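# Move the glass cylinder from the shelf bench into the cart tray

## Task

Take the graduated cylinder that is on the bench with shelves and leave it standing upright in the top tray of the cart. At the end its base must sit on the tray floor itself, not on top of another cylinder's base, and every other cylinder must also still be standing in the tray. It fails if any graduated cylinder tips over, touches the room floor, drops more than a few centimetres or is knocked hard, because they are glass. It also fails if any bottle or jar is left knocked over, or if the robot falls over or ends up tilted. Small brief pushes on loose objects may happen.

## Robot and tools

Robot: TidyBot++, a mobile base 0.54 m long, 0.50 m wide and 0.38 m high on four powered casters, carrying one seven-joint arm with a two-finger gripper. The shoulder sits 0.12 m ahead of the base centre, 0.68 m up. Cameras: base_camera (pinhole, 644x364) and wrist_camera (fisheye, 644x476, looks along the hand). The arm begins folded, hand down; folded, the hand reaches up to 0.08 m past the base front and the elbow up to 1.15 m high.

Frames, all in metres: base frame has its origin on the floor below the base centre, x forward, y left, z up. The odometry frame is the base frame as it was at scene start; base_odometry counts wheel turns only, so slip looks like travel, and heading is in rad, left positive, -3.142 to 3.142. base_tilt is in degrees, forward and right positive. hand_pose is the midpoint between the finger pads in the base frame; its z axis runs out along the fingers and the fingers close along its y axis.

Tool move: one action per call. Keys: base, joints, target, optional speeds, plus cameras and blocking. base is an object of relative offsets measured from where the base was last reported: translate_m (forward +, -2 to 2 m), strafe_m (left +, -2 to 2 m), rotate_rad (counter-clockwise from above +, -6.3 to 6.3 rad). Translate and strafe together drive straight to that point along the axes at the command's start. joints is an object of absolute targets by name: joint_1_rad any angle (positive is clockwise from above, opposite to heading), joint_2_rad -2.249 to 2.249 (0 upper arm vertical, + leans forward), joint_3_rad any angle, joint_4_rad -2.579 to 2.579 (elbow, negative bends forward with joint_3 at 3.14), joint_5_rad any angle, joint_6_rad -2.099 to 2.099 (wrist, negative bends hand forward), joint_7_rad any angle (1.57 with hand down puts the fingers opening left/right), gripper_pos 0 (open) to 1 (closed). Unlimited joints take the short way round; send steps under half a turn. Tolerances: ±0.039 for joints 1-4, ±0.095 for 5-7, ±0.03 gripper. target is a single list of seven numbers, an absolute hand pose in the base frame: x, y, z in metres then quaternion qw, qx, qy, qz. With target, joints may hold only gripper_pos. speeds caps this action only: translate_m/strafe_m 0.05-0.5 m/s (give it under just one key when both move), rotate_rad 0.1-1.57 rad/s. cameras: list of names or ["all"]; [] gives none. blocking true (default) returns when everything is at rest; false returns in about 0.5 s while motion continues. No action runs past 15 s; base moves time out at 14 s. Unknown keys make a call invalid; out-of-range values get it refused, and a refusal or an uncommanded stop cancels the rest of that reply's move, wait and finished_scene calls.

Other tools: wait(seconds 0-10, cameras) returns state without commanding; stop(cameras) brakes all running motion; zoom_image(camera, region [x0,y0,x1,y1] pixels, at most 504x504) enlarges the latest image; finished_scene(scene) ends the scene irreversibly, so the goal must hold without the robot.

Results: move says done or the worst status; base_status, joint_status, hand_status give each motion's end: moving, done, off_target (resting away from target, maybe still pushing), stopped, contact_stop, time_out, not_followed (a check withheld joint targets; "pose unreachable" for a target), torque_fault, limit_stop_at_motor_heat. on_its_own lists uncommanded behaviour. motor_effort is percent of max per motor with peak in brackets. hand_target is where the hand would be with all joints at target. Motor temperatures follow joint_positions order; MOTOR HOT appears at 60 °C and the arm goes limp near 75 °C. ARM HIT means a hard self or base collision.

Practical hints: hand targets usually land within 3 cm; correct by adding (wanted minus read hand_pose) to your last target. To hold still, resend hand_target, not hand_pose, especially when loaded; the arm sags with a load. After joints moves, correct each joint by its last command plus (wanted minus read). A hand pointing down reaches at most about 0.94 m high and only close in. Avoid low, forward, close-in targets, which can drive the arm into the base. Gripper gap is roughly 85 x (1 - gripper_pos) mm; closing to 1 squeezes 100-150 N, off_target means something is held, done means empty. Closed fingertips stick out about 20 mm beyond the hand point.

Avoid: driving or turning while the arm is caught high up (tipping risk), swinging a stretched arm sideways, reaching far over furniture straight from folded, pushing hard into furniture, gripping a glass cylinder hard while it still rests on something, fast swings with a load, and releasing a cylinder above the tray floor or while it moves. Lower it until hand_pose stops descending and efforts shift, then open. Keep bottles and jars clear. Pause for heat if motors get hot.

Each tool is called in YAML: its name, and indented under it one key for each argument.

## Session

move:

Scene clock: 0.00 s.
Motor temperatures (°C): [35 32 27 29 42 33 37]
base_odometry: x=+0.000 y=+0.000 heading=+0.000
base_tilt: forward=-0.2 right=+0.3
base_status: not commanded
joint_positions: joint_1_rad=+0.025 joint_2_rad=-0.363 joint_3_rad=+3.170 joint_4_rad=-2.502 joint_5_rad=+0.008 joint_6_rad=-0.898 joint_7_rad=+1.549 gripper_pos=+0.000
joint_status: not commanded
motor_effort: joint_1_rad=+0 joint_2_rad=-1 joint_3_rad=+1 joint_4_rad=+15 joint_5_rad=+1 joint_6_rad=+1 joint_7_rad=+0
hand_pose: x=+0.2674 y=-0.0074 z=+0.5966 quat_wxyz=(-0.001, +0.998, -0.035, +0.052) (m; base frame)
hand_target: x=+0.2686 y=-0.0075 z=+0.5973 quat_wxyz=(-0.001, +0.998, -0.035, +0.054) (m; base frame)
hand_status: not commanded
pictures: base_camera, wrist_camera

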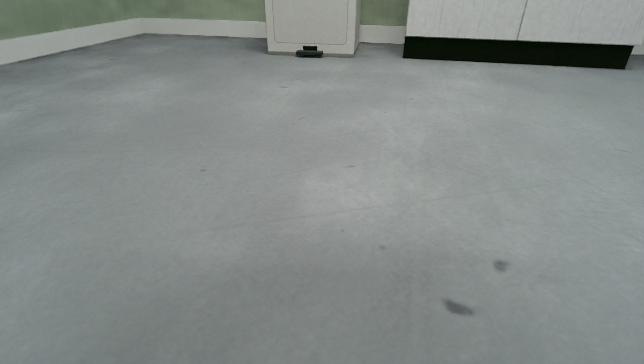

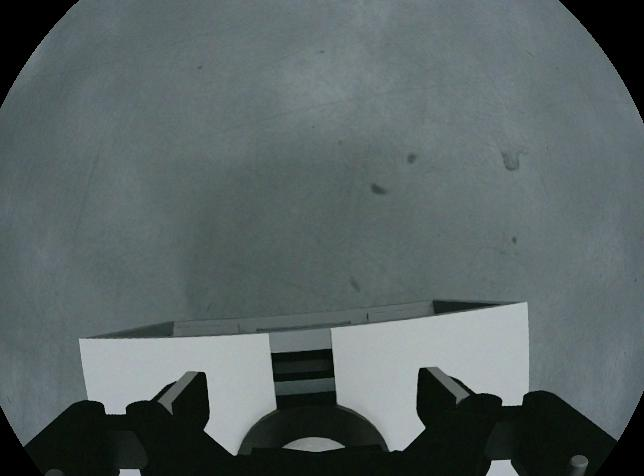

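move:
  joints: {"joint_6_rad":0.35}

move:
  base: {"rotate_rad":1.3}

move:
  base: {"rotate_rad":1.3}

move:
  base: {"rotate_rad":1.3}

move:
  base: {"rotate_rad":1.3}

Scene clock: 5.70 s.
Motor temperatures (°C): [35 32 27 29 42 33 37]
move: done
base_odometry: x=+0.000 y=+0.000 heading=+0.000
base_tilt: forward=-0.2 right=+0.3
base_status: not commanded
joint_positions: joint_1_rad=+0.025 joint_2_rad=-0.363 joint_3_rad=+3.170 joint_4_rad=-2.502 joint_5_rad=+0.008 joint_6_rad=+0.277 joint_7_rad=+1.549 gripper_pos=+0.000
joint_status: all done
motor_effort: joint_1_rad=+1(1) joint_2_rad=-5(6) joint_3_rad=+1(2) joint_4_rad=+20(20) joint_5_rad=+1(2) joint_6_rad=+8(9) joint_7_rad=+0(0)
hand_pose: x=+0.5325 y=-0.0208 z=+0.8165 quat_wxyz=(+0.006, +0.802, -0.029, +0.597) (m; base frame)
hand_target: x=+0.5390 y=-0.0212 z=+0.8402 quat_wxyz=(+0.007, +0.779, -0.028, +0.627) (m; base frame)
hand_status: not commanded
pictures: base_camera, wrist_camera

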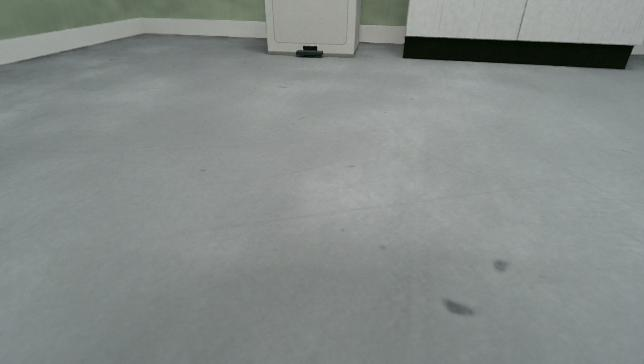

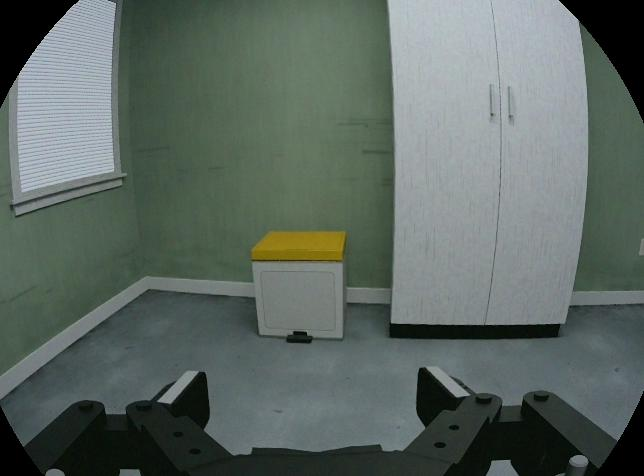

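Scene clock: 7.87 s.
Motor temperatures (°C): [35 32 27 29 42 33 37]
move: done
base_odometry: x=+0.000 y=+0.000 heading=+1.299
base_tilt: forward=-0.2 right=+0.4
base_status: done
joint_positions: joint_1_rad=+0.025 joint_2_rad=-0.363 joint_3_rad=+3.170 joint_4_rad=-2.502 joint_5_rad=+0.008 joint_6_rad=+0.278 joint_7_rad=+1.549 gripper_pos=+0.000
joint_status: not commanded
motor_effort: joint_1_rad=+0(2) joint_2_rad=-5(6) joint_3_rad=+1(2) joint_4_rad=+19(20) joint_5_rad=+0(2) joint_6_rad=+9(9) joint_7_rad=+0(0)
hand_pose: x=+0.5326 y=-0.0208 z=+0.8168 quat_wxyz=(+0.006, +0.802, -0.029, +0.597) (m; base frame)
hand_target: x=+0.5390 y=-0.0212 z=+0.8402 quat_wxyz=(+0.007, +0.779, -0.028, +0.627) (m; base frame)
hand_status: not commanded
pictures: base_camera, wrist_camera

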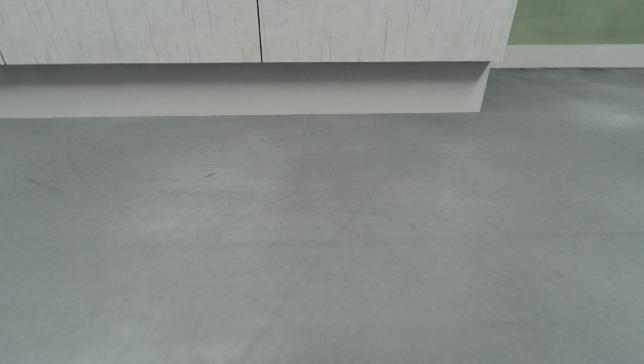

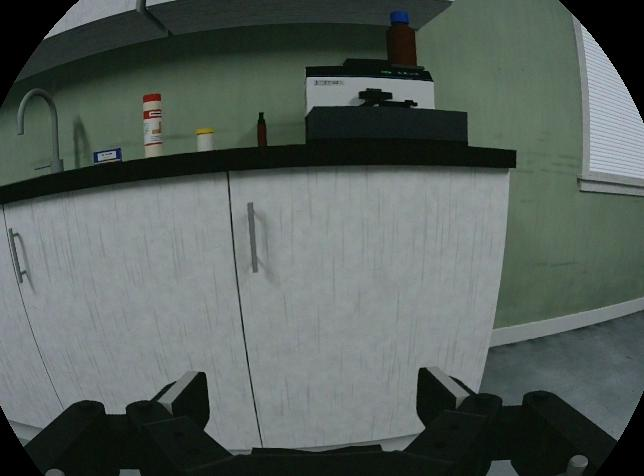

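Scene clock: 9.97 s.
Motor temperatures (°C): [35 32 27 29 42 33 37]
move: done
base_odometry: x=+0.000 y=+0.000 heading=+2.599
base_tilt: forward=-0.2 right=+0.4
base_status: done
joint_positions: joint_1_rad=+0.025 joint_2_rad=-0.363 joint_3_rad=+3.170 joint_4_rad=-2.502 joint_5_rad=+0.008 joint_6_rad=+0.279 joint_7_rad=+1.549 gripper_pos=+0.000
joint_status: not commanded
motor_effort: joint_1_rad=+0(2) joint_2_rad=-6(6) joint_3_rad=+2(2) joint_4_rad=+19(20) joint_5_rad=+2(2) joint_6_rad=+8(9) joint_7_rad=+0(0)
hand_pose: x=+0.5326 y=-0.0207 z=+0.8168 quat_wxyz=(+0.006, +0.801, -0.029, +0.597) (m; base frame)
hand_target: x=+0.5390 y=-0.0212 z=+0.8402 quat_wxyz=(+0.007, +0.779, -0.028, +0.627) (m; base frame)
hand_status: not commanded
pictures: base_camera, wrist_camera

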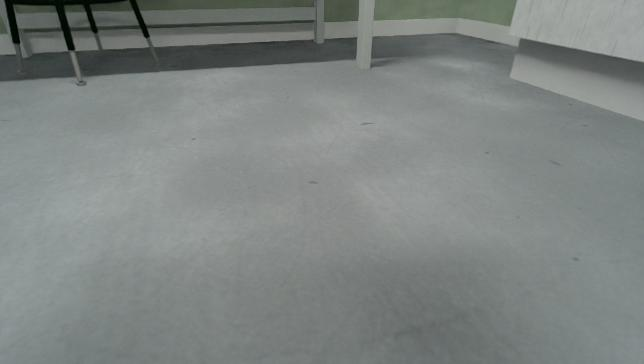

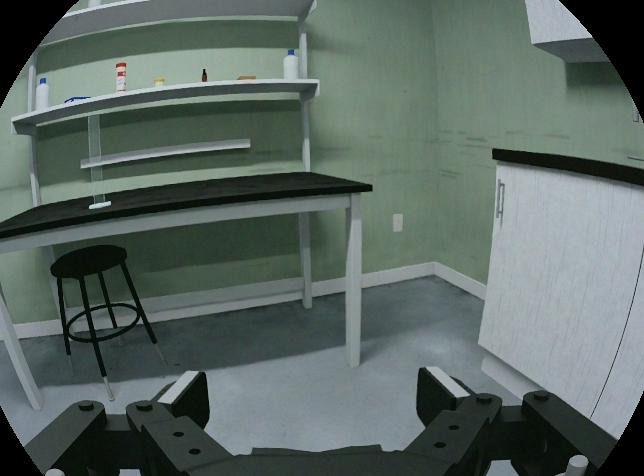

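Scene clock: 12.07 s.
Motor temperatures (°C): [35 32 27 29 42 33 37]
move: done
base_odometry: x=+0.000 y=+0.000 heading=-2.385
base_tilt: forward=-0.2 right=+0.3
base_status: done
joint_positions: joint_1_rad=+0.025 joint_2_rad=-0.363 joint_3_rad=+3.170 joint_4_rad=-2.502 joint_5_rad=+0.008 joint_6_rad=+0.279 joint_7_rad=+1.549 gripper_pos=+0.000
joint_status: not commanded
motor_effort: joint_1_rad=+1(2) joint_2_rad=-5(6) joint_3_rad=+1(3) joint_4_rad=+20(20) joint_5_rad=+1(2) joint_6_rad=+8(9) joint_7_rad=+0(0)
hand_pose: x=+0.5326 y=-0.0207 z=+0.8169 quat_wxyz=(+0.006, +0.801, -0.029, +0.597) (m; base frame)
hand_target: x=+0.5390 y=-0.0212 z=+0.8402 quat_wxyz=(+0.007, +0.779, -0.028, +0.627) (m; base frame)
hand_status: not commanded
pictures: base_camera, wrist_camera

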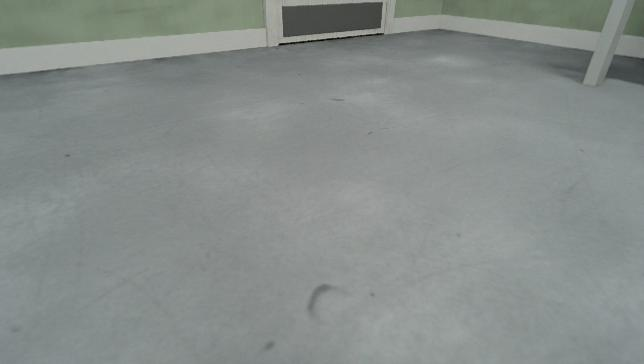

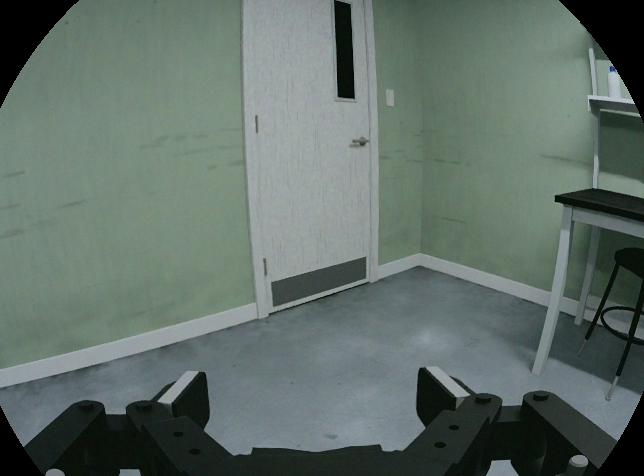

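Scene clock: 14.17 s.
Motor temperatures (°C): [35 32 27 29 42 33 37]
move: done
base_odometry: x=+0.000 y=+0.000 heading=-1.086
base_tilt: forward=-0.2 right=+0.3
base_status: done
joint_positions: joint_1_rad=+0.025 joint_2_rad=-0.363 joint_3_rad=+3.170 joint_4_rad=-2.502 joint_5_rad=+0.008 joint_6_rad=+0.279 joint_7_rad=+1.549 gripper_pos=+0.000
joint_status: not commanded
motor_effort: joint_1_rad=+1(2) joint_2_rad=-5(6) joint_3_rad=+1(2) joint_4_rad=+19(20) joint_5_rad=+1(2) joint_6_rad=+8(9) joint_7_rad=+0(0)
hand_pose: x=+0.5326 y=-0.0206 z=+0.8169 quat_wxyz=(+0.006, +0.801, -0.029, +0.597) (m; base frame)
hand_target: x=+0.5390 y=-0.0212 z=+0.8402 quat_wxyz=(+0.007, +0.779, -0.028, +0.627) (m; base frame)
hand_status: not commanded
pictures: base_camera, wrist_camera

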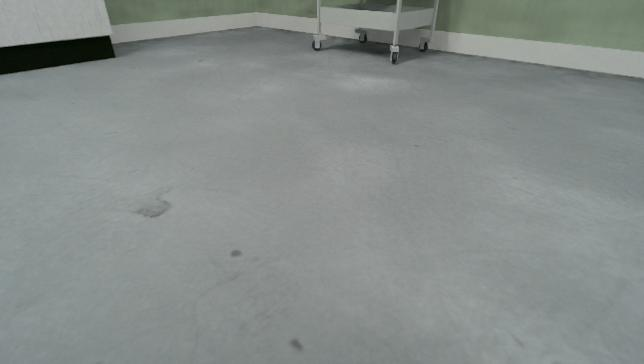

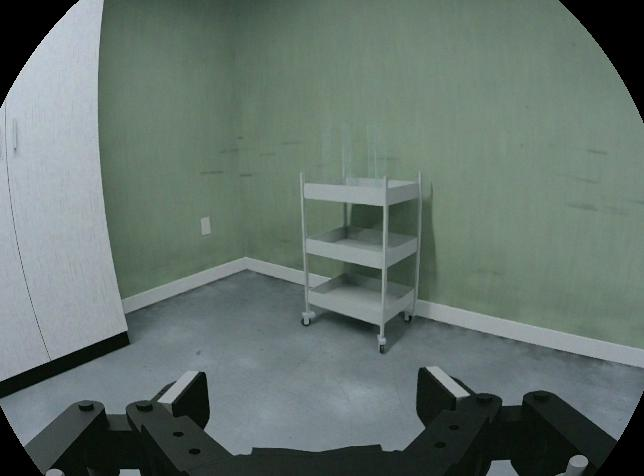

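zoom_image:
  camera: "wrist_camera"
  region: [280, 100, 440, 220]

move:
  base: {"rotate_rad":-1.4}

move:
  base: {"rotate_rad":-0.6}

zoom_image:
  camera: "wrist_camera"
  region: [200, 40, 440, 280]

Scaled by 3.150.

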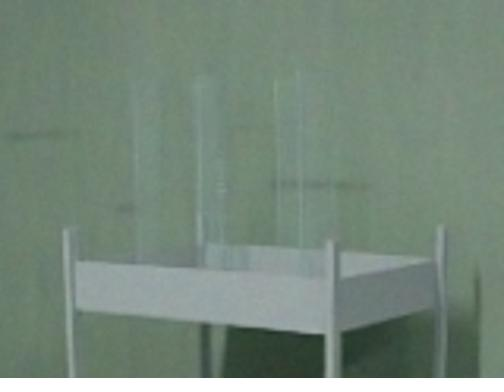

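Scene clock: 19.43 s.
Motor temperatures (°C): [35 32 27 29 42 33 37]
move: done
base_odometry: x=+0.000 y=+0.000 heading=-2.485
base_tilt: forward=-0.2 right=+0.3
base_status: done
joint_positions: joint_1_rad=+0.025 joint_2_rad=-0.363 joint_3_rad=+3.170 joint_4_rad=-2.502 joint_5_rad=+0.008 joint_6_rad=+0.279 joint_7_rad=+1.549 gripper_pos=+0.000
joint_status: not commanded
motor_effort: joint_1_rad=+0(2) joint_2_rad=-5(6) joint_3_rad=+1(3) joint_4_rad=+20(20) joint_5_rad=+0(2) joint_6_rad=+9(9) joint_7_rad=+0(0)
hand_pose: x=+0.5326 y=-0.0206 z=+0.8169 quat_wxyz=(+0.006, +0.801, -0.029, +0.597) (m; base frame)
hand_target: x=+0.5390 y=-0.0212 z=+0.8402 quat_wxyz=(+0.007, +0.779, -0.028, +0.627) (m; base frame)
hand_status: not commanded
pictures: base_camera, wrist_camera

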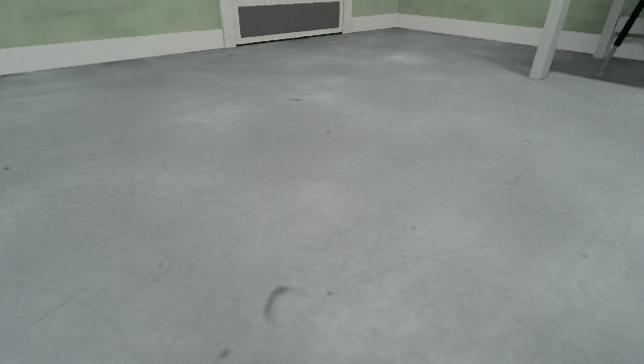

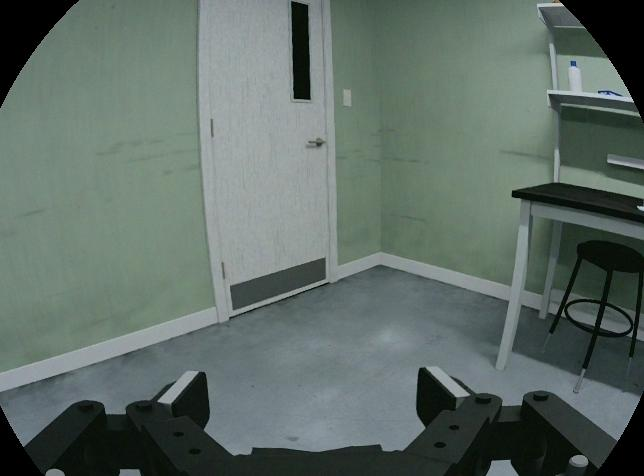

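Scene clock: 20.97 s.
Motor temperatures (°C): [35 32 27 29 42 33 37]
move: done
base_odometry: x=+0.000 y=+0.000 heading=-3.084
base_tilt: forward=-0.1 right=+0.4
base_status: done
joint_positions: joint_1_rad=+0.025 joint_2_rad=-0.363 joint_3_rad=+3.170 joint_4_rad=-2.502 joint_5_rad=+0.008 joint_6_rad=+0.279 joint_7_rad=+1.549 gripper_pos=+0.000
joint_status: not commanded
motor_effort: joint_1_rad=+0(2) joint_2_rad=-6(6) joint_3_rad=+1(3) joint_4_rad=+19(20) joint_5_rad=+1(2) joint_6_rad=+9(9) joint_7_rad=+0(0)
hand_pose: x=+0.5326 y=-0.0207 z=+0.8169 quat_wxyz=(+0.006, +0.801, -0.029, +0.597) (m; base frame)
hand_target: x=+0.5390 y=-0.0212 z=+0.8402 quat_wxyz=(+0.007, +0.779, -0.028, +0.627) (m; base frame)
hand_status: not commanded
pictures: base_camera, wrist_camera

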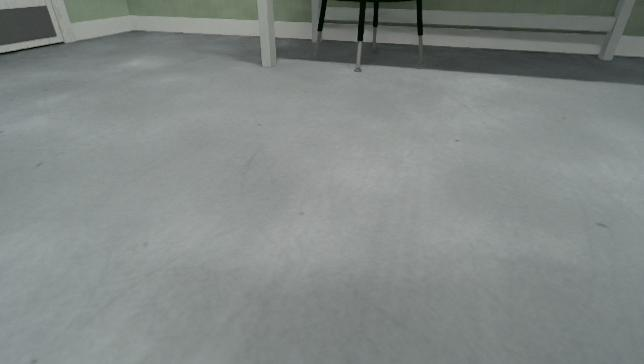

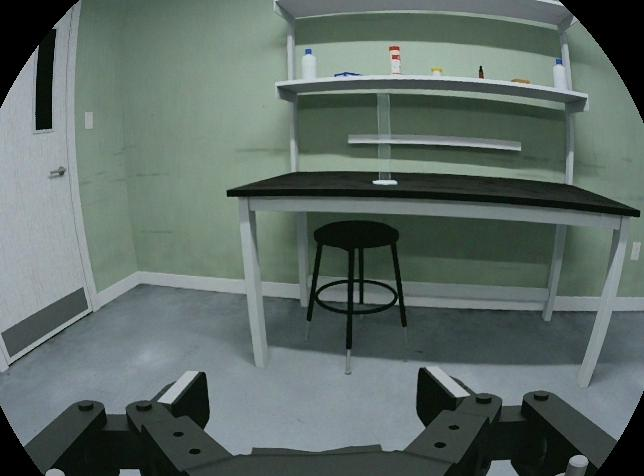

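Scaled by 2.100.

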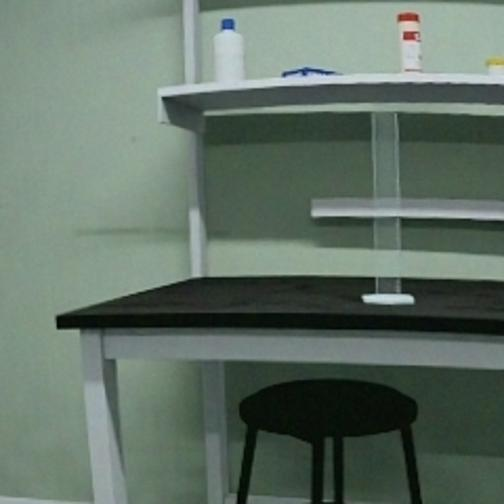

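move:
  base: {"rotate_rad":-0.224}

move:
  base: {"translate_m":0.6,"strafe_m":0.1}
  joints: {"joint_6_rad":0.6}

zoom_image:
  camera: "wrist_camera"
  region: [200, 0, 440, 240]

Scene clock: 39.53 s.
Motor temperatures (°C): [35 32 27 29 42 33 37]
move: done
base_odometry: x=+0.000 y=+0.000 heading=+2.975
base_tilt: forward=-0.2 right=+0.3
base_status: done
joint_positions: joint_1_rad=+0.025 joint_2_rad=-0.363 joint_3_rad=+3.170 joint_4_rad=-2.502 joint_5_rad=+0.008 joint_6_rad=+0.279 joint_7_rad=+1.549 gripper_pos=+0.000
joint_status: not commanded
motor_effort: joint_1_rad=+0(2) joint_2_rad=-5(6) joint_3_rad=+1(2) joint_4_rad=+19(20) joint_5_rad=+1(2) joint_6_rad=+9(9) joint_7_rad=+0(0)
hand_pose: x=+0.5326 y=-0.0207 z=+0.8169 quat_wxyz=(+0.006, +0.801, -0.029, +0.597) (m; base frame)
hand_target: x=+0.5390 y=-0.0212 z=+0.8402 quat_wxyz=(+0.007, +0.779, -0.028, +0.627) (m; base frame)
hand_status: not commanded
pictures: base_camera, wrist_camera

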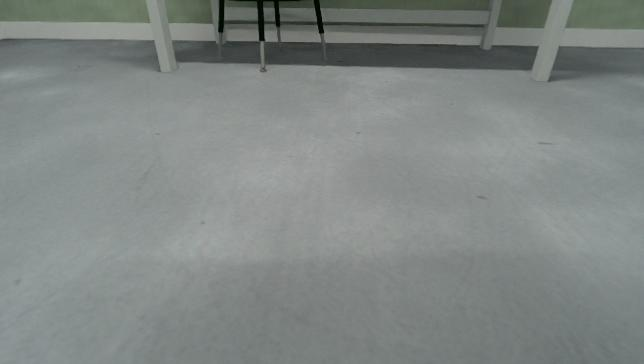

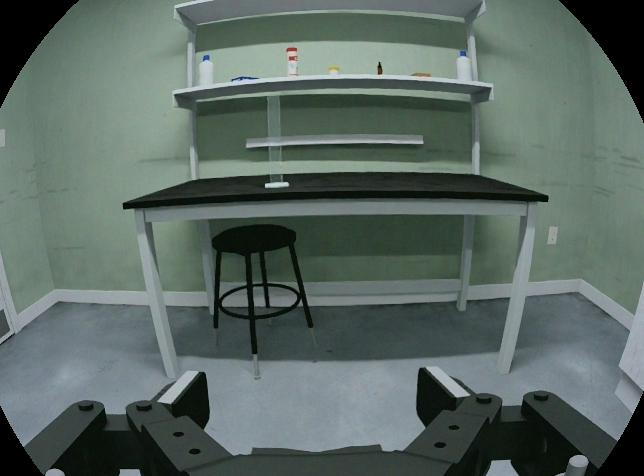

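Scene clock: 42.10 s.
Motor temperatures (°C): [35 32 27 29 42 33 37]
move: done
base_odometry: x=-0.609 y=+0.001 heading=+2.975
base_tilt: forward=-0.2 right=+0.3
base_status: done
joint_positions: joint_1_rad=+0.025 joint_2_rad=-0.365 joint_3_rad=+3.170 joint_4_rad=-2.504 joint_5_rad=+0.008 joint_6_rad=+0.542 joint_7_rad=+1.549 gripper_pos=+0.000
joint_status: all done
motor_effort: joint_1_rad=+0(1) joint_2_rad=-5(7) joint_3_rad=+1(2) joint_4_rad=+19(22) joint_5_rad=+1(2) joint_6_rad=+9(10) joint_7_rad=+0(0)
hand_pose: x=+0.5448 y=-0.0216 z=+0.8977 quat_wxyz=(+0.008, +0.716, -0.026, +0.698) (m; base frame)
hand_target: x=+0.5460 y=-0.0218 z=+0.9175 quat_wxyz=(+0.008, +0.694, -0.025, +0.719) (m; base frame)
hand_status: not commanded
pictures: base_camera, wrist_camera

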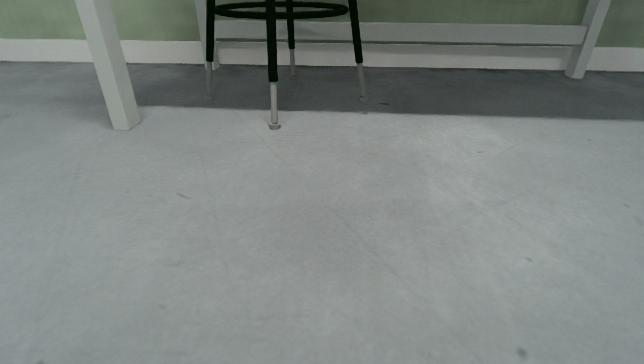

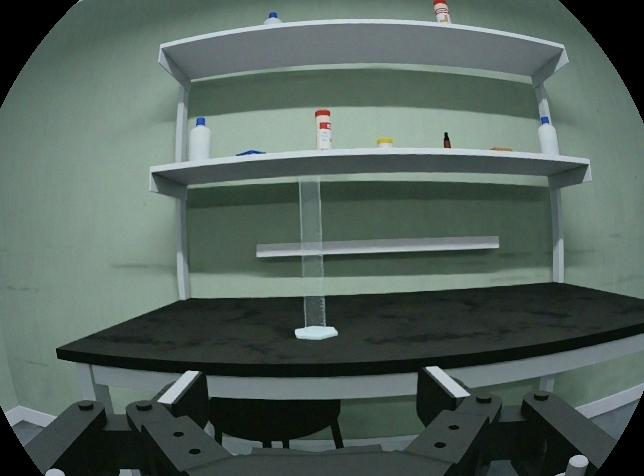

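Scaled by 2.100.

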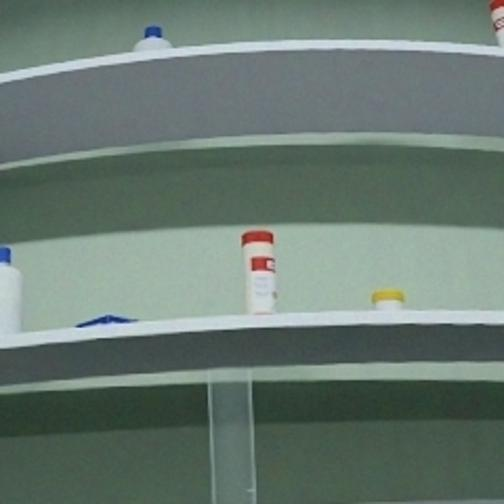

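zoom_image:
  camera: "wrist_camera"
  region: [260, 140, 380, 240]

zoom_image:
  camera: "wrist_camera"
  region: [260, 280, 380, 380]

Scaled by 4.200.

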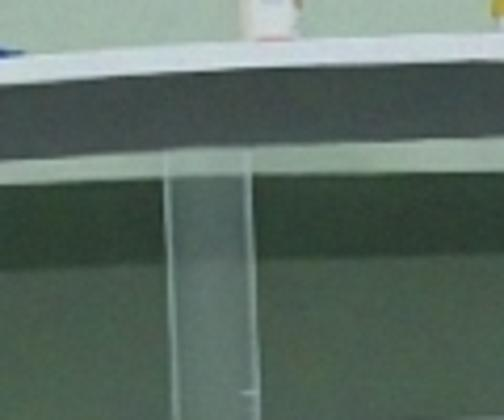

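Scaled by 4.200.

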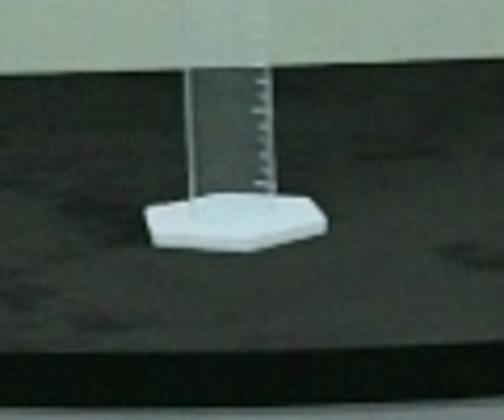

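move:
  base: {"translate_m":0.35}

zoom_image:
  camera: "wrist_camera"
  region: [200, 100, 440, 476]

Scene clock: 64.50 s.
Motor temperatures (°C): [35 32 27 29 42 33 37]
move: done
base_odometry: x=-0.954 y=+0.059 heading=+2.975
base_tilt: forward=-0.2 right=+0.4
base_status: done
joint_positions: joint_1_rad=+0.025 joint_2_rad=-0.359 joint_3_rad=+3.170 joint_4_rad=-2.504 joint_5_rad=+0.008 joint_6_rad=+0.542 joint_7_rad=+1.549 gripper_pos=+0.000
joint_status: not commanded
motor_effort: joint_1_rad=+1(1) joint_2_rad=-6(9) joint_3_rad=+1(2) joint_4_rad=+20(21) joint_5_rad=+1(2) joint_6_rad=+9(9) joint_7_rad=+0(0)
hand_pose: x=+0.5460 y=-0.0216 z=+0.8953 quat_wxyz=(+0.008, +0.718, -0.026, +0.696) (m; base frame)
hand_target: x=+0.5460 y=-0.0218 z=+0.9175 quat_wxyz=(+0.008, +0.694, -0.025, +0.719) (m; base frame)
hand_status: not commanded
pictures: base_camera, wrist_camera

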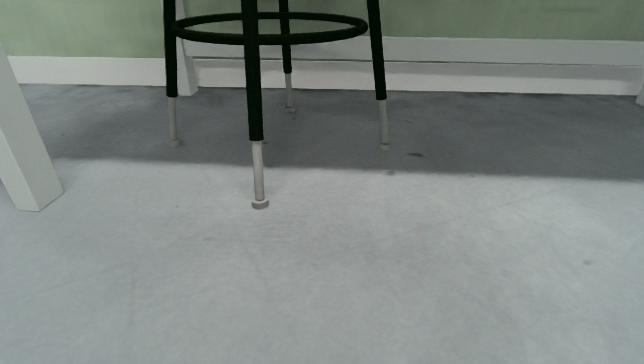

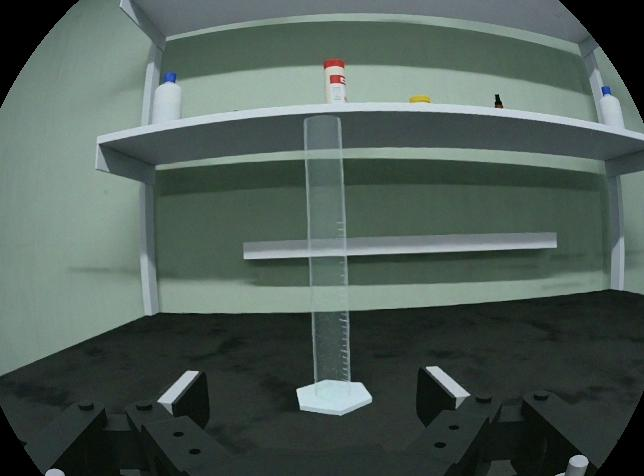

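Scaled by 1.340.

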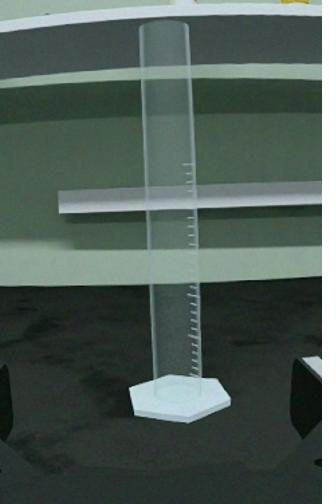

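move:
  joints: {"joint_4_rad":-2.37,"joint_6_rad":0.5}
  base: {"translate_m":0.12,"strafe_m":-0.018}
  speeds: {"translate_m":0.2}

Scene clock: 84.67 s.
Motor temperatures (°C): [35 32 27 29 42 34 37]
move: done
base_odometry: x=-1.069 y=+0.096 heading=+2.975
base_tilt: forward=-0.1 right=+0.3
base_status: done
joint_positions: joint_1_rad=+0.025 joint_2_rad=-0.360 joint_3_rad=+3.170 joint_4_rad=-2.387 joint_5_rad=+0.008 joint_6_rad=+0.539 joint_7_rad=+1.549 gripper_pos=+0.000
joint_status: all done
motor_effort: joint_1_rad=+1(1) joint_2_rad=-6(8) joint_3_rad=+1(2) joint_4_rad=+21(22) joint_5_rad=+1(2) joint_6_rad=+8(10) joint_7_rad=+0(1)
hand_pose: x=+0.5629 y=-0.0232 z=+0.9631 quat_wxyz=(+0.009, +0.677, -0.025, +0.736) (m; base frame)
hand_target: x=+0.5650 y=-0.0235 z=+0.9622 quat_wxyz=(+0.009, +0.684, -0.025, +0.729) (m; base frame)
hand_status: not commanded
pictures: base_camera, wrist_camera

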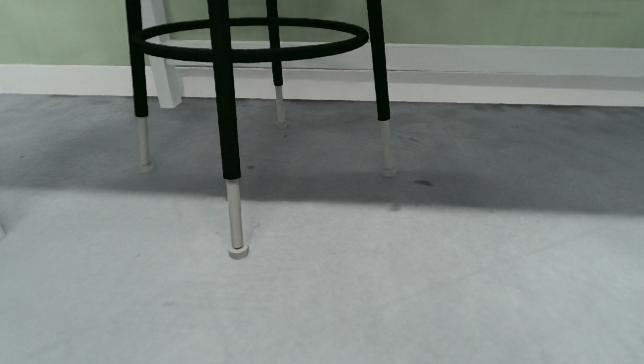

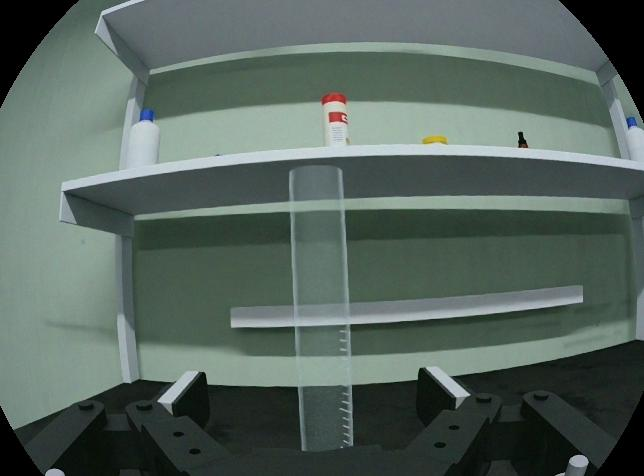

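move:
  joints: {"joint_6_rad":0.40}

move:
  base: {"translate_m":0.08,"strafe_m":-0.008}
  speeds: {"translate_m":0.1}

Scene clock: 92.10 s.
Motor temperatures (°C): [35 32 27 29 42 34 37]
move: done
base_odometry: x=-1.069 y=+0.096 heading=+2.975
base_tilt: forward=-0.2 right=+0.3
base_status: not commanded
joint_positions: joint_1_rad=+0.025 joint_2_rad=-0.360 joint_3_rad=+3.170 joint_4_rad=-2.386 joint_5_rad=+0.008 joint_6_rad=+0.440 joint_7_rad=+1.549 gripper_pos=+0.000
joint_status: all done
motor_effort: joint_1_rad=+0(1) joint_2_rad=-7(8) joint_3_rad=+1(1) joint_4_rad=+21(23) joint_5_rad=+1(2) joint_6_rad=+9(10) joint_7_rad=+0(0)
hand_pose: x=+0.5641 y=-0.0232 z=+0.9329 quat_wxyz=(+0.008, +0.712, -0.026, +0.702) (m; base frame)
hand_target: x=+0.5654 y=-0.0234 z=+0.9311 quat_wxyz=(+0.008, +0.719, -0.026, +0.694) (m; base frame)
hand_status: not commanded
pictures: base_camera, wrist_camera

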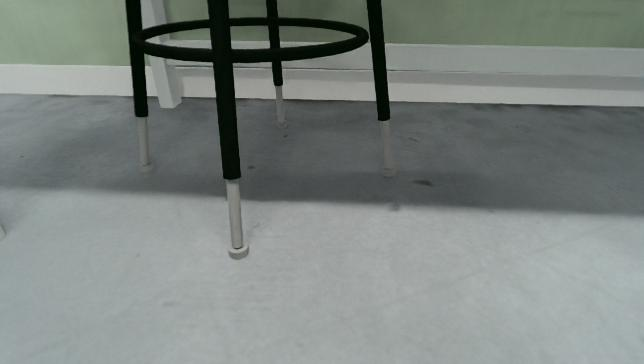

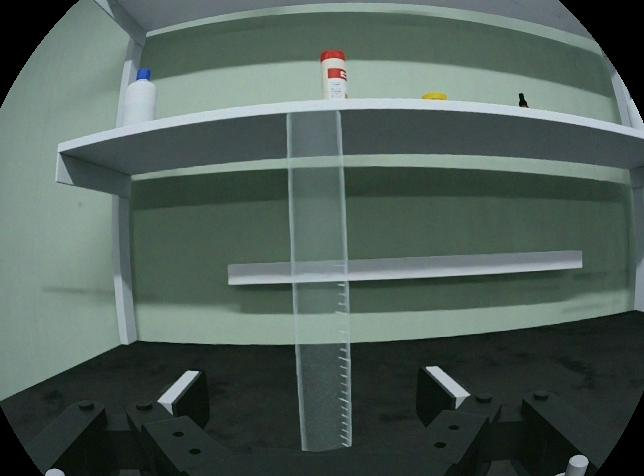

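Scene clock: 93.43 s.
Motor temperatures (°C): [35 32 27 29 42 34 37]
move: done
base_odometry: x=-1.147 y=+0.118 heading=+2.975
base_tilt: forward=-0.2 right=+0.3
base_status: done
joint_positions: joint_1_rad=+0.025 joint_2_rad=-0.361 joint_3_rad=+3.170 joint_4_rad=-2.386 joint_5_rad=+0.008 joint_6_rad=+0.440 joint_7_rad=+1.549 gripper_pos=+0.000
joint_status: not commanded
motor_effort: joint_1_rad=+0(1) joint_2_rad=-7(9) joint_3_rad=+0(2) joint_4_rad=+20(22) joint_5_rad=+0(3) joint_6_rad=+9(9) joint_7_rad=+0(0)
hand_pose: x=+0.5640 y=-0.0232 z=+0.9332 quat_wxyz=(+0.008, +0.712, -0.026, +0.702) (m; base frame)
hand_target: x=+0.5654 y=-0.0234 z=+0.9311 quat_wxyz=(+0.008, +0.719, -0.026, +0.694) (m; base frame)
hand_status: not commanded
pictures: base_camera, wrist_camera

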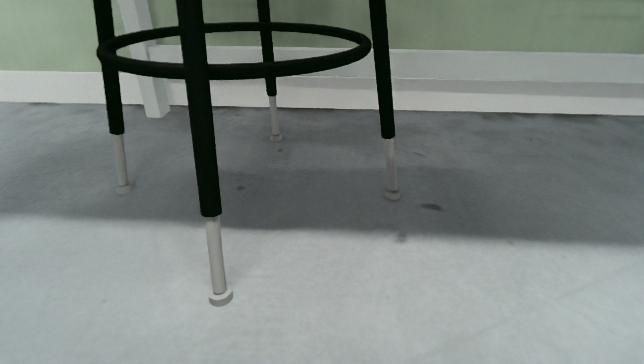

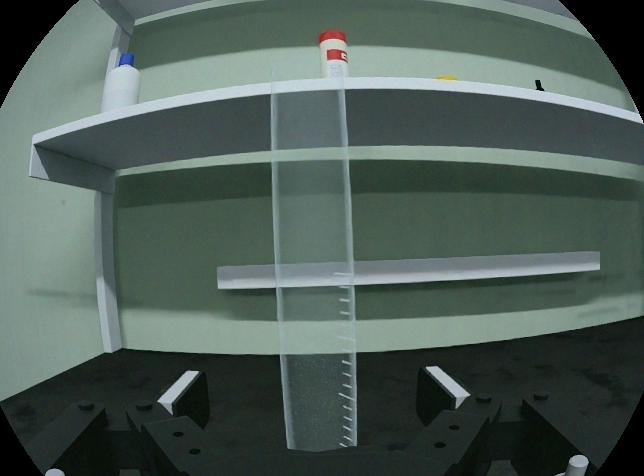

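move:
  base: {"translate_m":0.067,"strafe_m":-0.003}
  speeds: {"translate_m":0.1}

Scene clock: 98.37 s.
Motor temperatures (°C): [34 32 27 29 42 33 37]
move: done
base_odometry: x=-1.213 y=+0.132 heading=+2.975
base_tilt: forward=-0.2 right=+0.3
base_status: done
joint_positions: joint_1_rad=+0.025 joint_2_rad=-0.361 joint_3_rad=+3.170 joint_4_rad=-2.386 joint_5_rad=+0.008 joint_6_rad=+0.440 joint_7_rad=+1.549 gripper_pos=+0.000
joint_status: not commanded
motor_effort: joint_1_rad=+0(1) joint_2_rad=-7(9) joint_3_rad=+0(2) joint_4_rad=+21(21) joint_5_rad=+1(2) joint_6_rad=+9(9) joint_7_rad=+0(0)
hand_pose: x=+0.5639 y=-0.0231 z=+0.9333 quat_wxyz=(+0.008, +0.712, -0.026, +0.702) (m; base frame)
hand_target: x=+0.5654 y=-0.0234 z=+0.9311 quat_wxyz=(+0.008, +0.719, -0.026, +0.694) (m; base frame)
hand_status: not commanded
pictures: base_camera, wrist_camera

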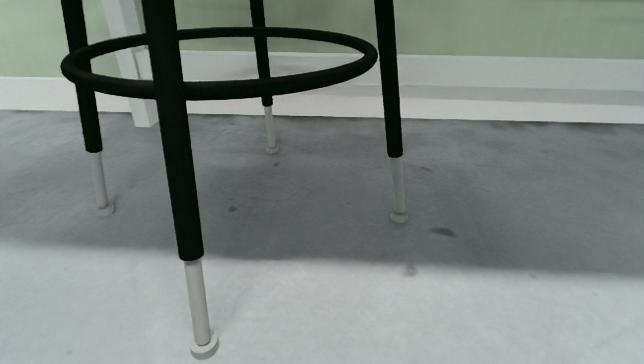

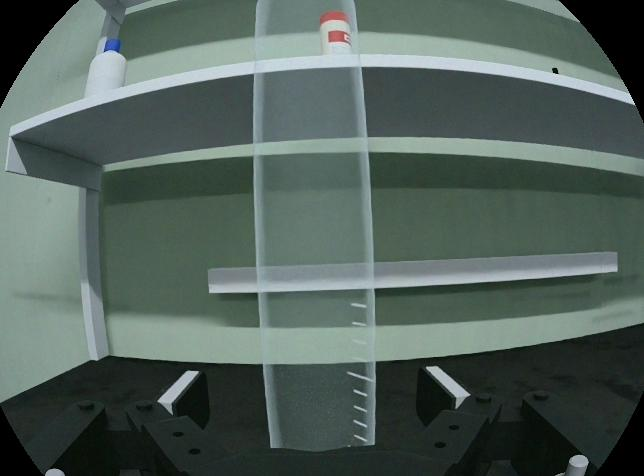

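move:
  joints: {"gripper_pos":0.65}

Scene clock: 101.27 s.
Motor temperatures (°C): [34 32 27 29 42 33 37]
move: off_target
base_odometry: x=-1.213 y=+0.132 heading=+2.975
base_tilt: forward=-0.1 right=+0.3
base_status: not commanded
joint_positions: joint_1_rad=+0.025 joint_2_rad=-0.361 joint_3_rad=+3.170 joint_4_rad=-2.386 joint_5_rad=+0.008 joint_6_rad=+0.440 joint_7_rad=+1.549 gripper_pos=+0.560
joint_status: gripper_pos off_target (ended at +0.560, target +0.650)
motor_effort: joint_1_rad=+0(1) joint_2_rad=-7(7) joint_3_rad=+0(2) joint_4_rad=+20(21) joint_5_rad=+1(2) joint_6_rad=+9(10) joint_7_rad=+0(0)
hand_pose: x=+0.5639 y=-0.0232 z=+0.9335 quat_wxyz=(+0.008, +0.711, -0.026, +0.702) (m; base frame)
hand_target: x=+0.5654 y=-0.0234 z=+0.9311 quat_wxyz=(+0.008, +0.719, -0.026, +0.694) (m; base frame)
hand_status: not commanded
pictures: base_camera, wrist_camera

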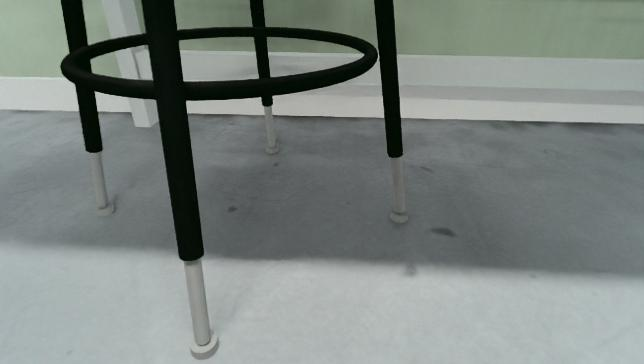

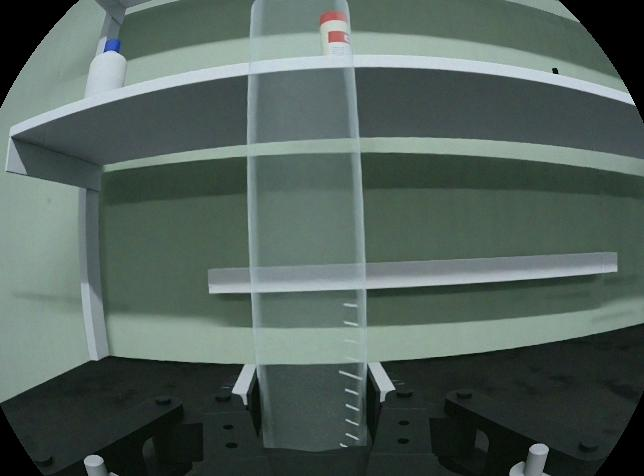

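move:
  joints: {"joint_4_rad":-2.25,"joint_6_rad":0.30}

Scene clock: 110.57 s.
Motor temperatures (°C): [34 32 27 29 42 33 37]
move: done
base_odometry: x=-1.213 y=+0.132 heading=+2.975
base_tilt: forward=-0.2 right=+0.3
base_status: not commanded
joint_positions: joint_1_rad=+0.025 joint_2_rad=-0.360 joint_3_rad=+3.170 joint_4_rad=-2.284 joint_5_rad=+0.008 joint_6_rad=+0.350 joint_7_rad=+1.549 gripper_pos=+0.560
joint_status: all done
motor_effort: joint_1_rad=+0(1) joint_2_rad=-9(9) joint_3_rad=+1(1) joint_4_rad=+24(25) joint_5_rad=+1(2) joint_6_rad=+11(12) joint_7_rad=+0(0)
hand_pose: x=+0.5766 y=-0.0243 z=+0.9661 quat_wxyz=(+0.009, +0.708, -0.026, +0.706) (m; base frame)
hand_target: x=+0.5794 y=-0.0248 z=+0.9724 quat_wxyz=(+0.009, +0.712, -0.026, +0.701) (m; base frame)
hand_status: not commanded
pictures: base_camera, wrist_camera

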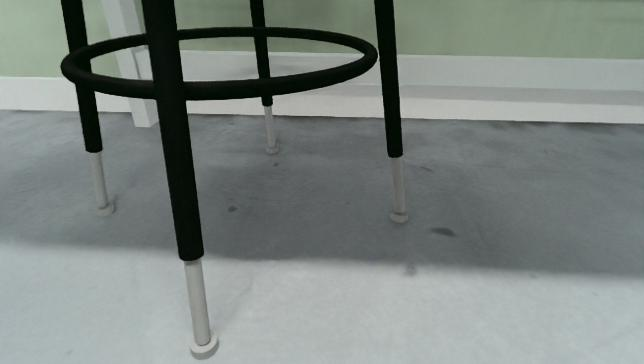

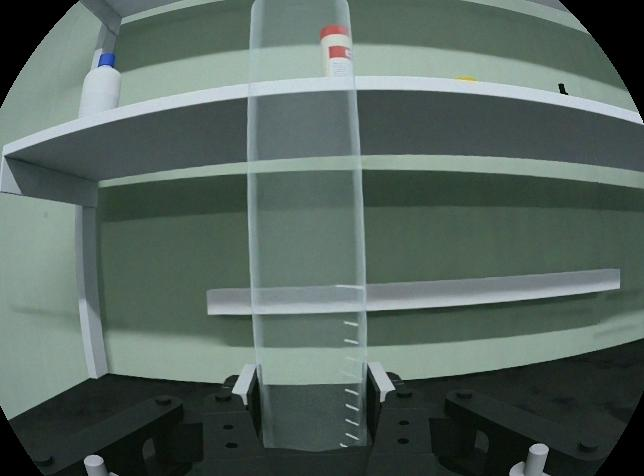

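move:
  base: {"translate_m":-0.9}
  speeds: {"translate_m":0.3}

move:
  base: {"rotate_rad":1.571}
  speeds: {"rotate_rad":0.6}

move:
  base: {"strafe_m":1.2,"translate_m":0.4}
  speeds: {"strafe_m":0.3}

Scene clock: 125.33 s.
Motor temperatures (°C): [34 32 27 29 42 33 37]
move: done
base_odometry: x=-0.325 y=-0.017 heading=+2.975
base_tilt: forward=-0.2 right=+0.3
base_status: done
joint_positions: joint_1_rad=+0.025 joint_2_rad=-0.354 joint_3_rad=+3.170 joint_4_rad=-2.284 joint_5_rad=+0.008 joint_6_rad=+0.348 joint_7_rad=+1.549 gripper_pos=+0.560
joint_status: not commanded
motor_effort: joint_1_rad=+0(1) joint_2_rad=-9(12) joint_3_rad=+1(2) joint_4_rad=+24(24) joint_5_rad=+1(3) joint_6_rad=+11(11) joint_7_rad=+0(0)
hand_pose: x=+0.5784 y=-0.0244 z=+0.9625 quat_wxyz=(+0.009, +0.711, -0.026, +0.703) (m; base frame)
hand_target: x=+0.5794 y=-0.0248 z=+0.9724 quat_wxyz=(+0.009, +0.712, -0.026, +0.701) (m; base frame)
hand_status: not commanded
pictures: base_camera, wrist_camera

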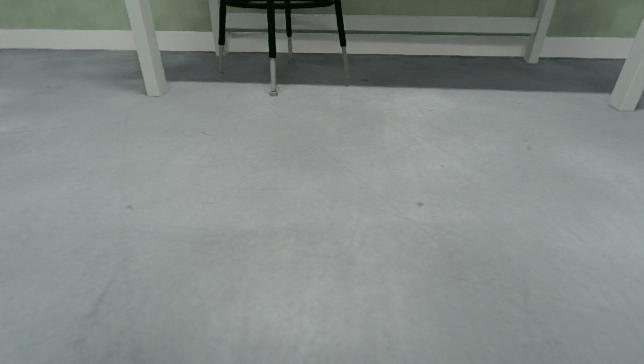

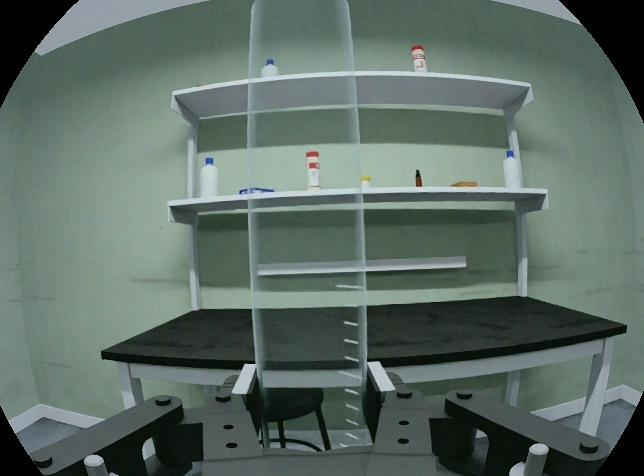

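Scene clock: 128.63 s.
Motor temperatures (°C): [34 32 27 29 42 33 37]
move: done
base_odometry: x=-0.325 y=-0.017 heading=-1.737
base_tilt: forward=-0.2 right=+0.4
base_status: done
joint_positions: joint_1_rad=+0.025 joint_2_rad=-0.354 joint_3_rad=+3.170 joint_4_rad=-2.284 joint_5_rad=+0.008 joint_6_rad=+0.347 joint_7_rad=+1.549 gripper_pos=+0.560
joint_status: not commanded
motor_effort: joint_1_rad=+1(2) joint_2_rad=-9(10) joint_3_rad=+1(3) joint_4_rad=+24(24) joint_5_rad=+2(2) joint_6_rad=+11(11) joint_7_rad=+0(0)
hand_pose: x=+0.5784 y=-0.0244 z=+0.9625 quat_wxyz=(+0.009, +0.711, -0.026, +0.703) (m; base frame)
hand_target: x=+0.5794 y=-0.0248 z=+0.9724 quat_wxyz=(+0.009, +0.712, -0.026, +0.701) (m; base frame)
hand_status: not commanded
pictures: base_camera, wrist_camera

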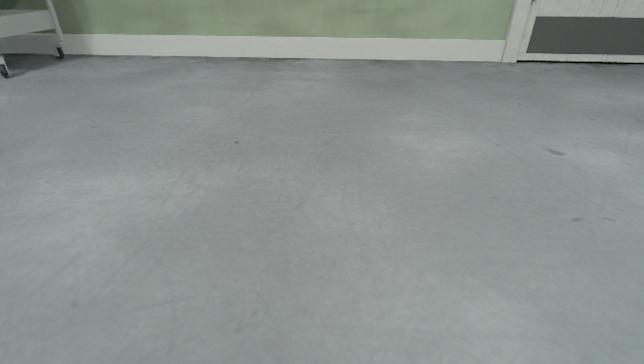

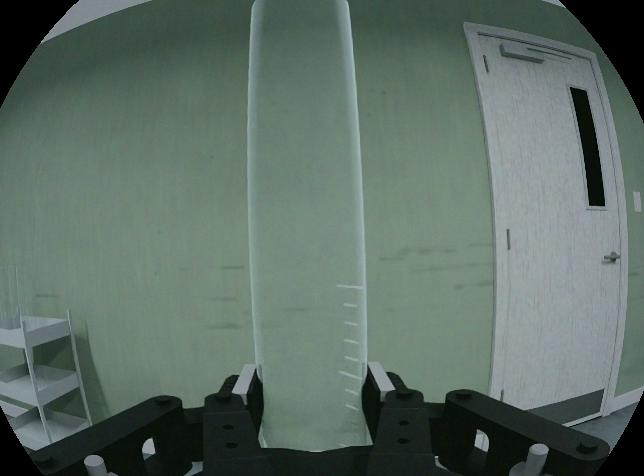

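Scene clock: 133.73 s.
Motor temperatures (°C): [34 32 27 29 42 33 37]
move: done
base_odometry: x=+0.792 y=-0.611 heading=-1.737
base_tilt: forward=-0.2 right=+0.3
base_status: done
joint_positions: joint_1_rad=+0.025 joint_2_rad=-0.354 joint_3_rad=+3.170 joint_4_rad=-2.284 joint_5_rad=+0.008 joint_6_rad=+0.347 joint_7_rad=+1.549 gripper_pos=+0.560
joint_status: not commanded
motor_effort: joint_1_rad=+0(2) joint_2_rad=-9(10) joint_3_rad=+1(3) joint_4_rad=+23(24) joint_5_rad=+1(2) joint_6_rad=+10(11) joint_7_rad=+0(1)
hand_pose: x=+0.5784 y=-0.0244 z=+0.9625 quat_wxyz=(+0.009, +0.711, -0.026, +0.703) (m; base frame)
hand_target: x=+0.5794 y=-0.0248 z=+0.9724 quat_wxyz=(+0.009, +0.712, -0.026, +0.701) (m; base frame)
hand_status: not commanded
pictures: base_camera, wrist_camera

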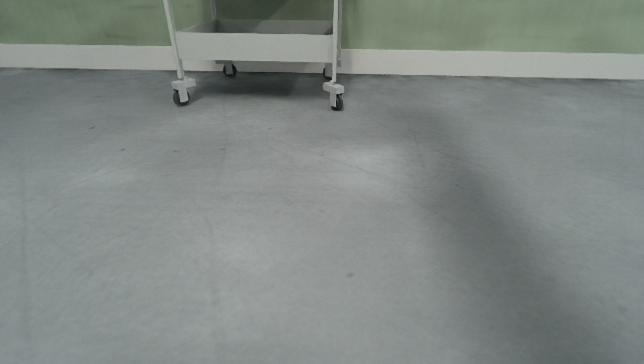

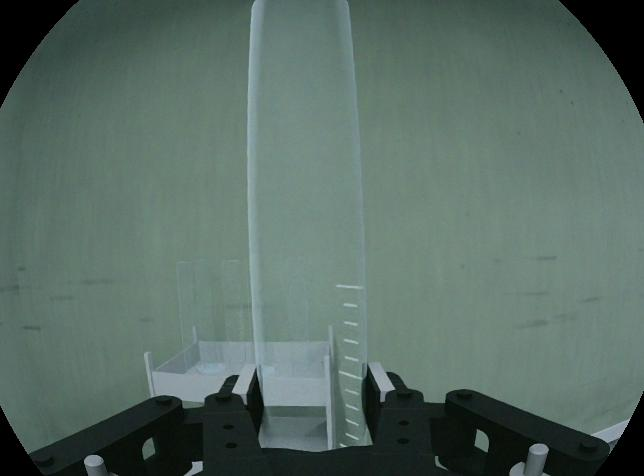

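zoom_image:
  camera: "wrist_camera"
  region: [130, 240, 370, 420]

Scaled by 2.100.

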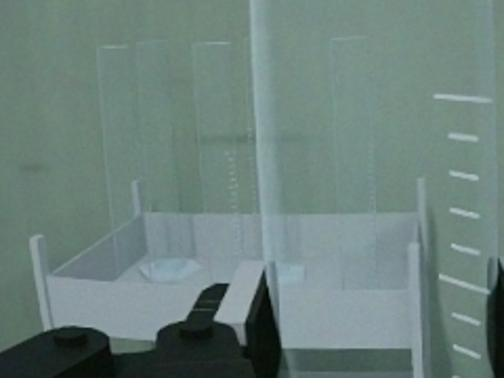

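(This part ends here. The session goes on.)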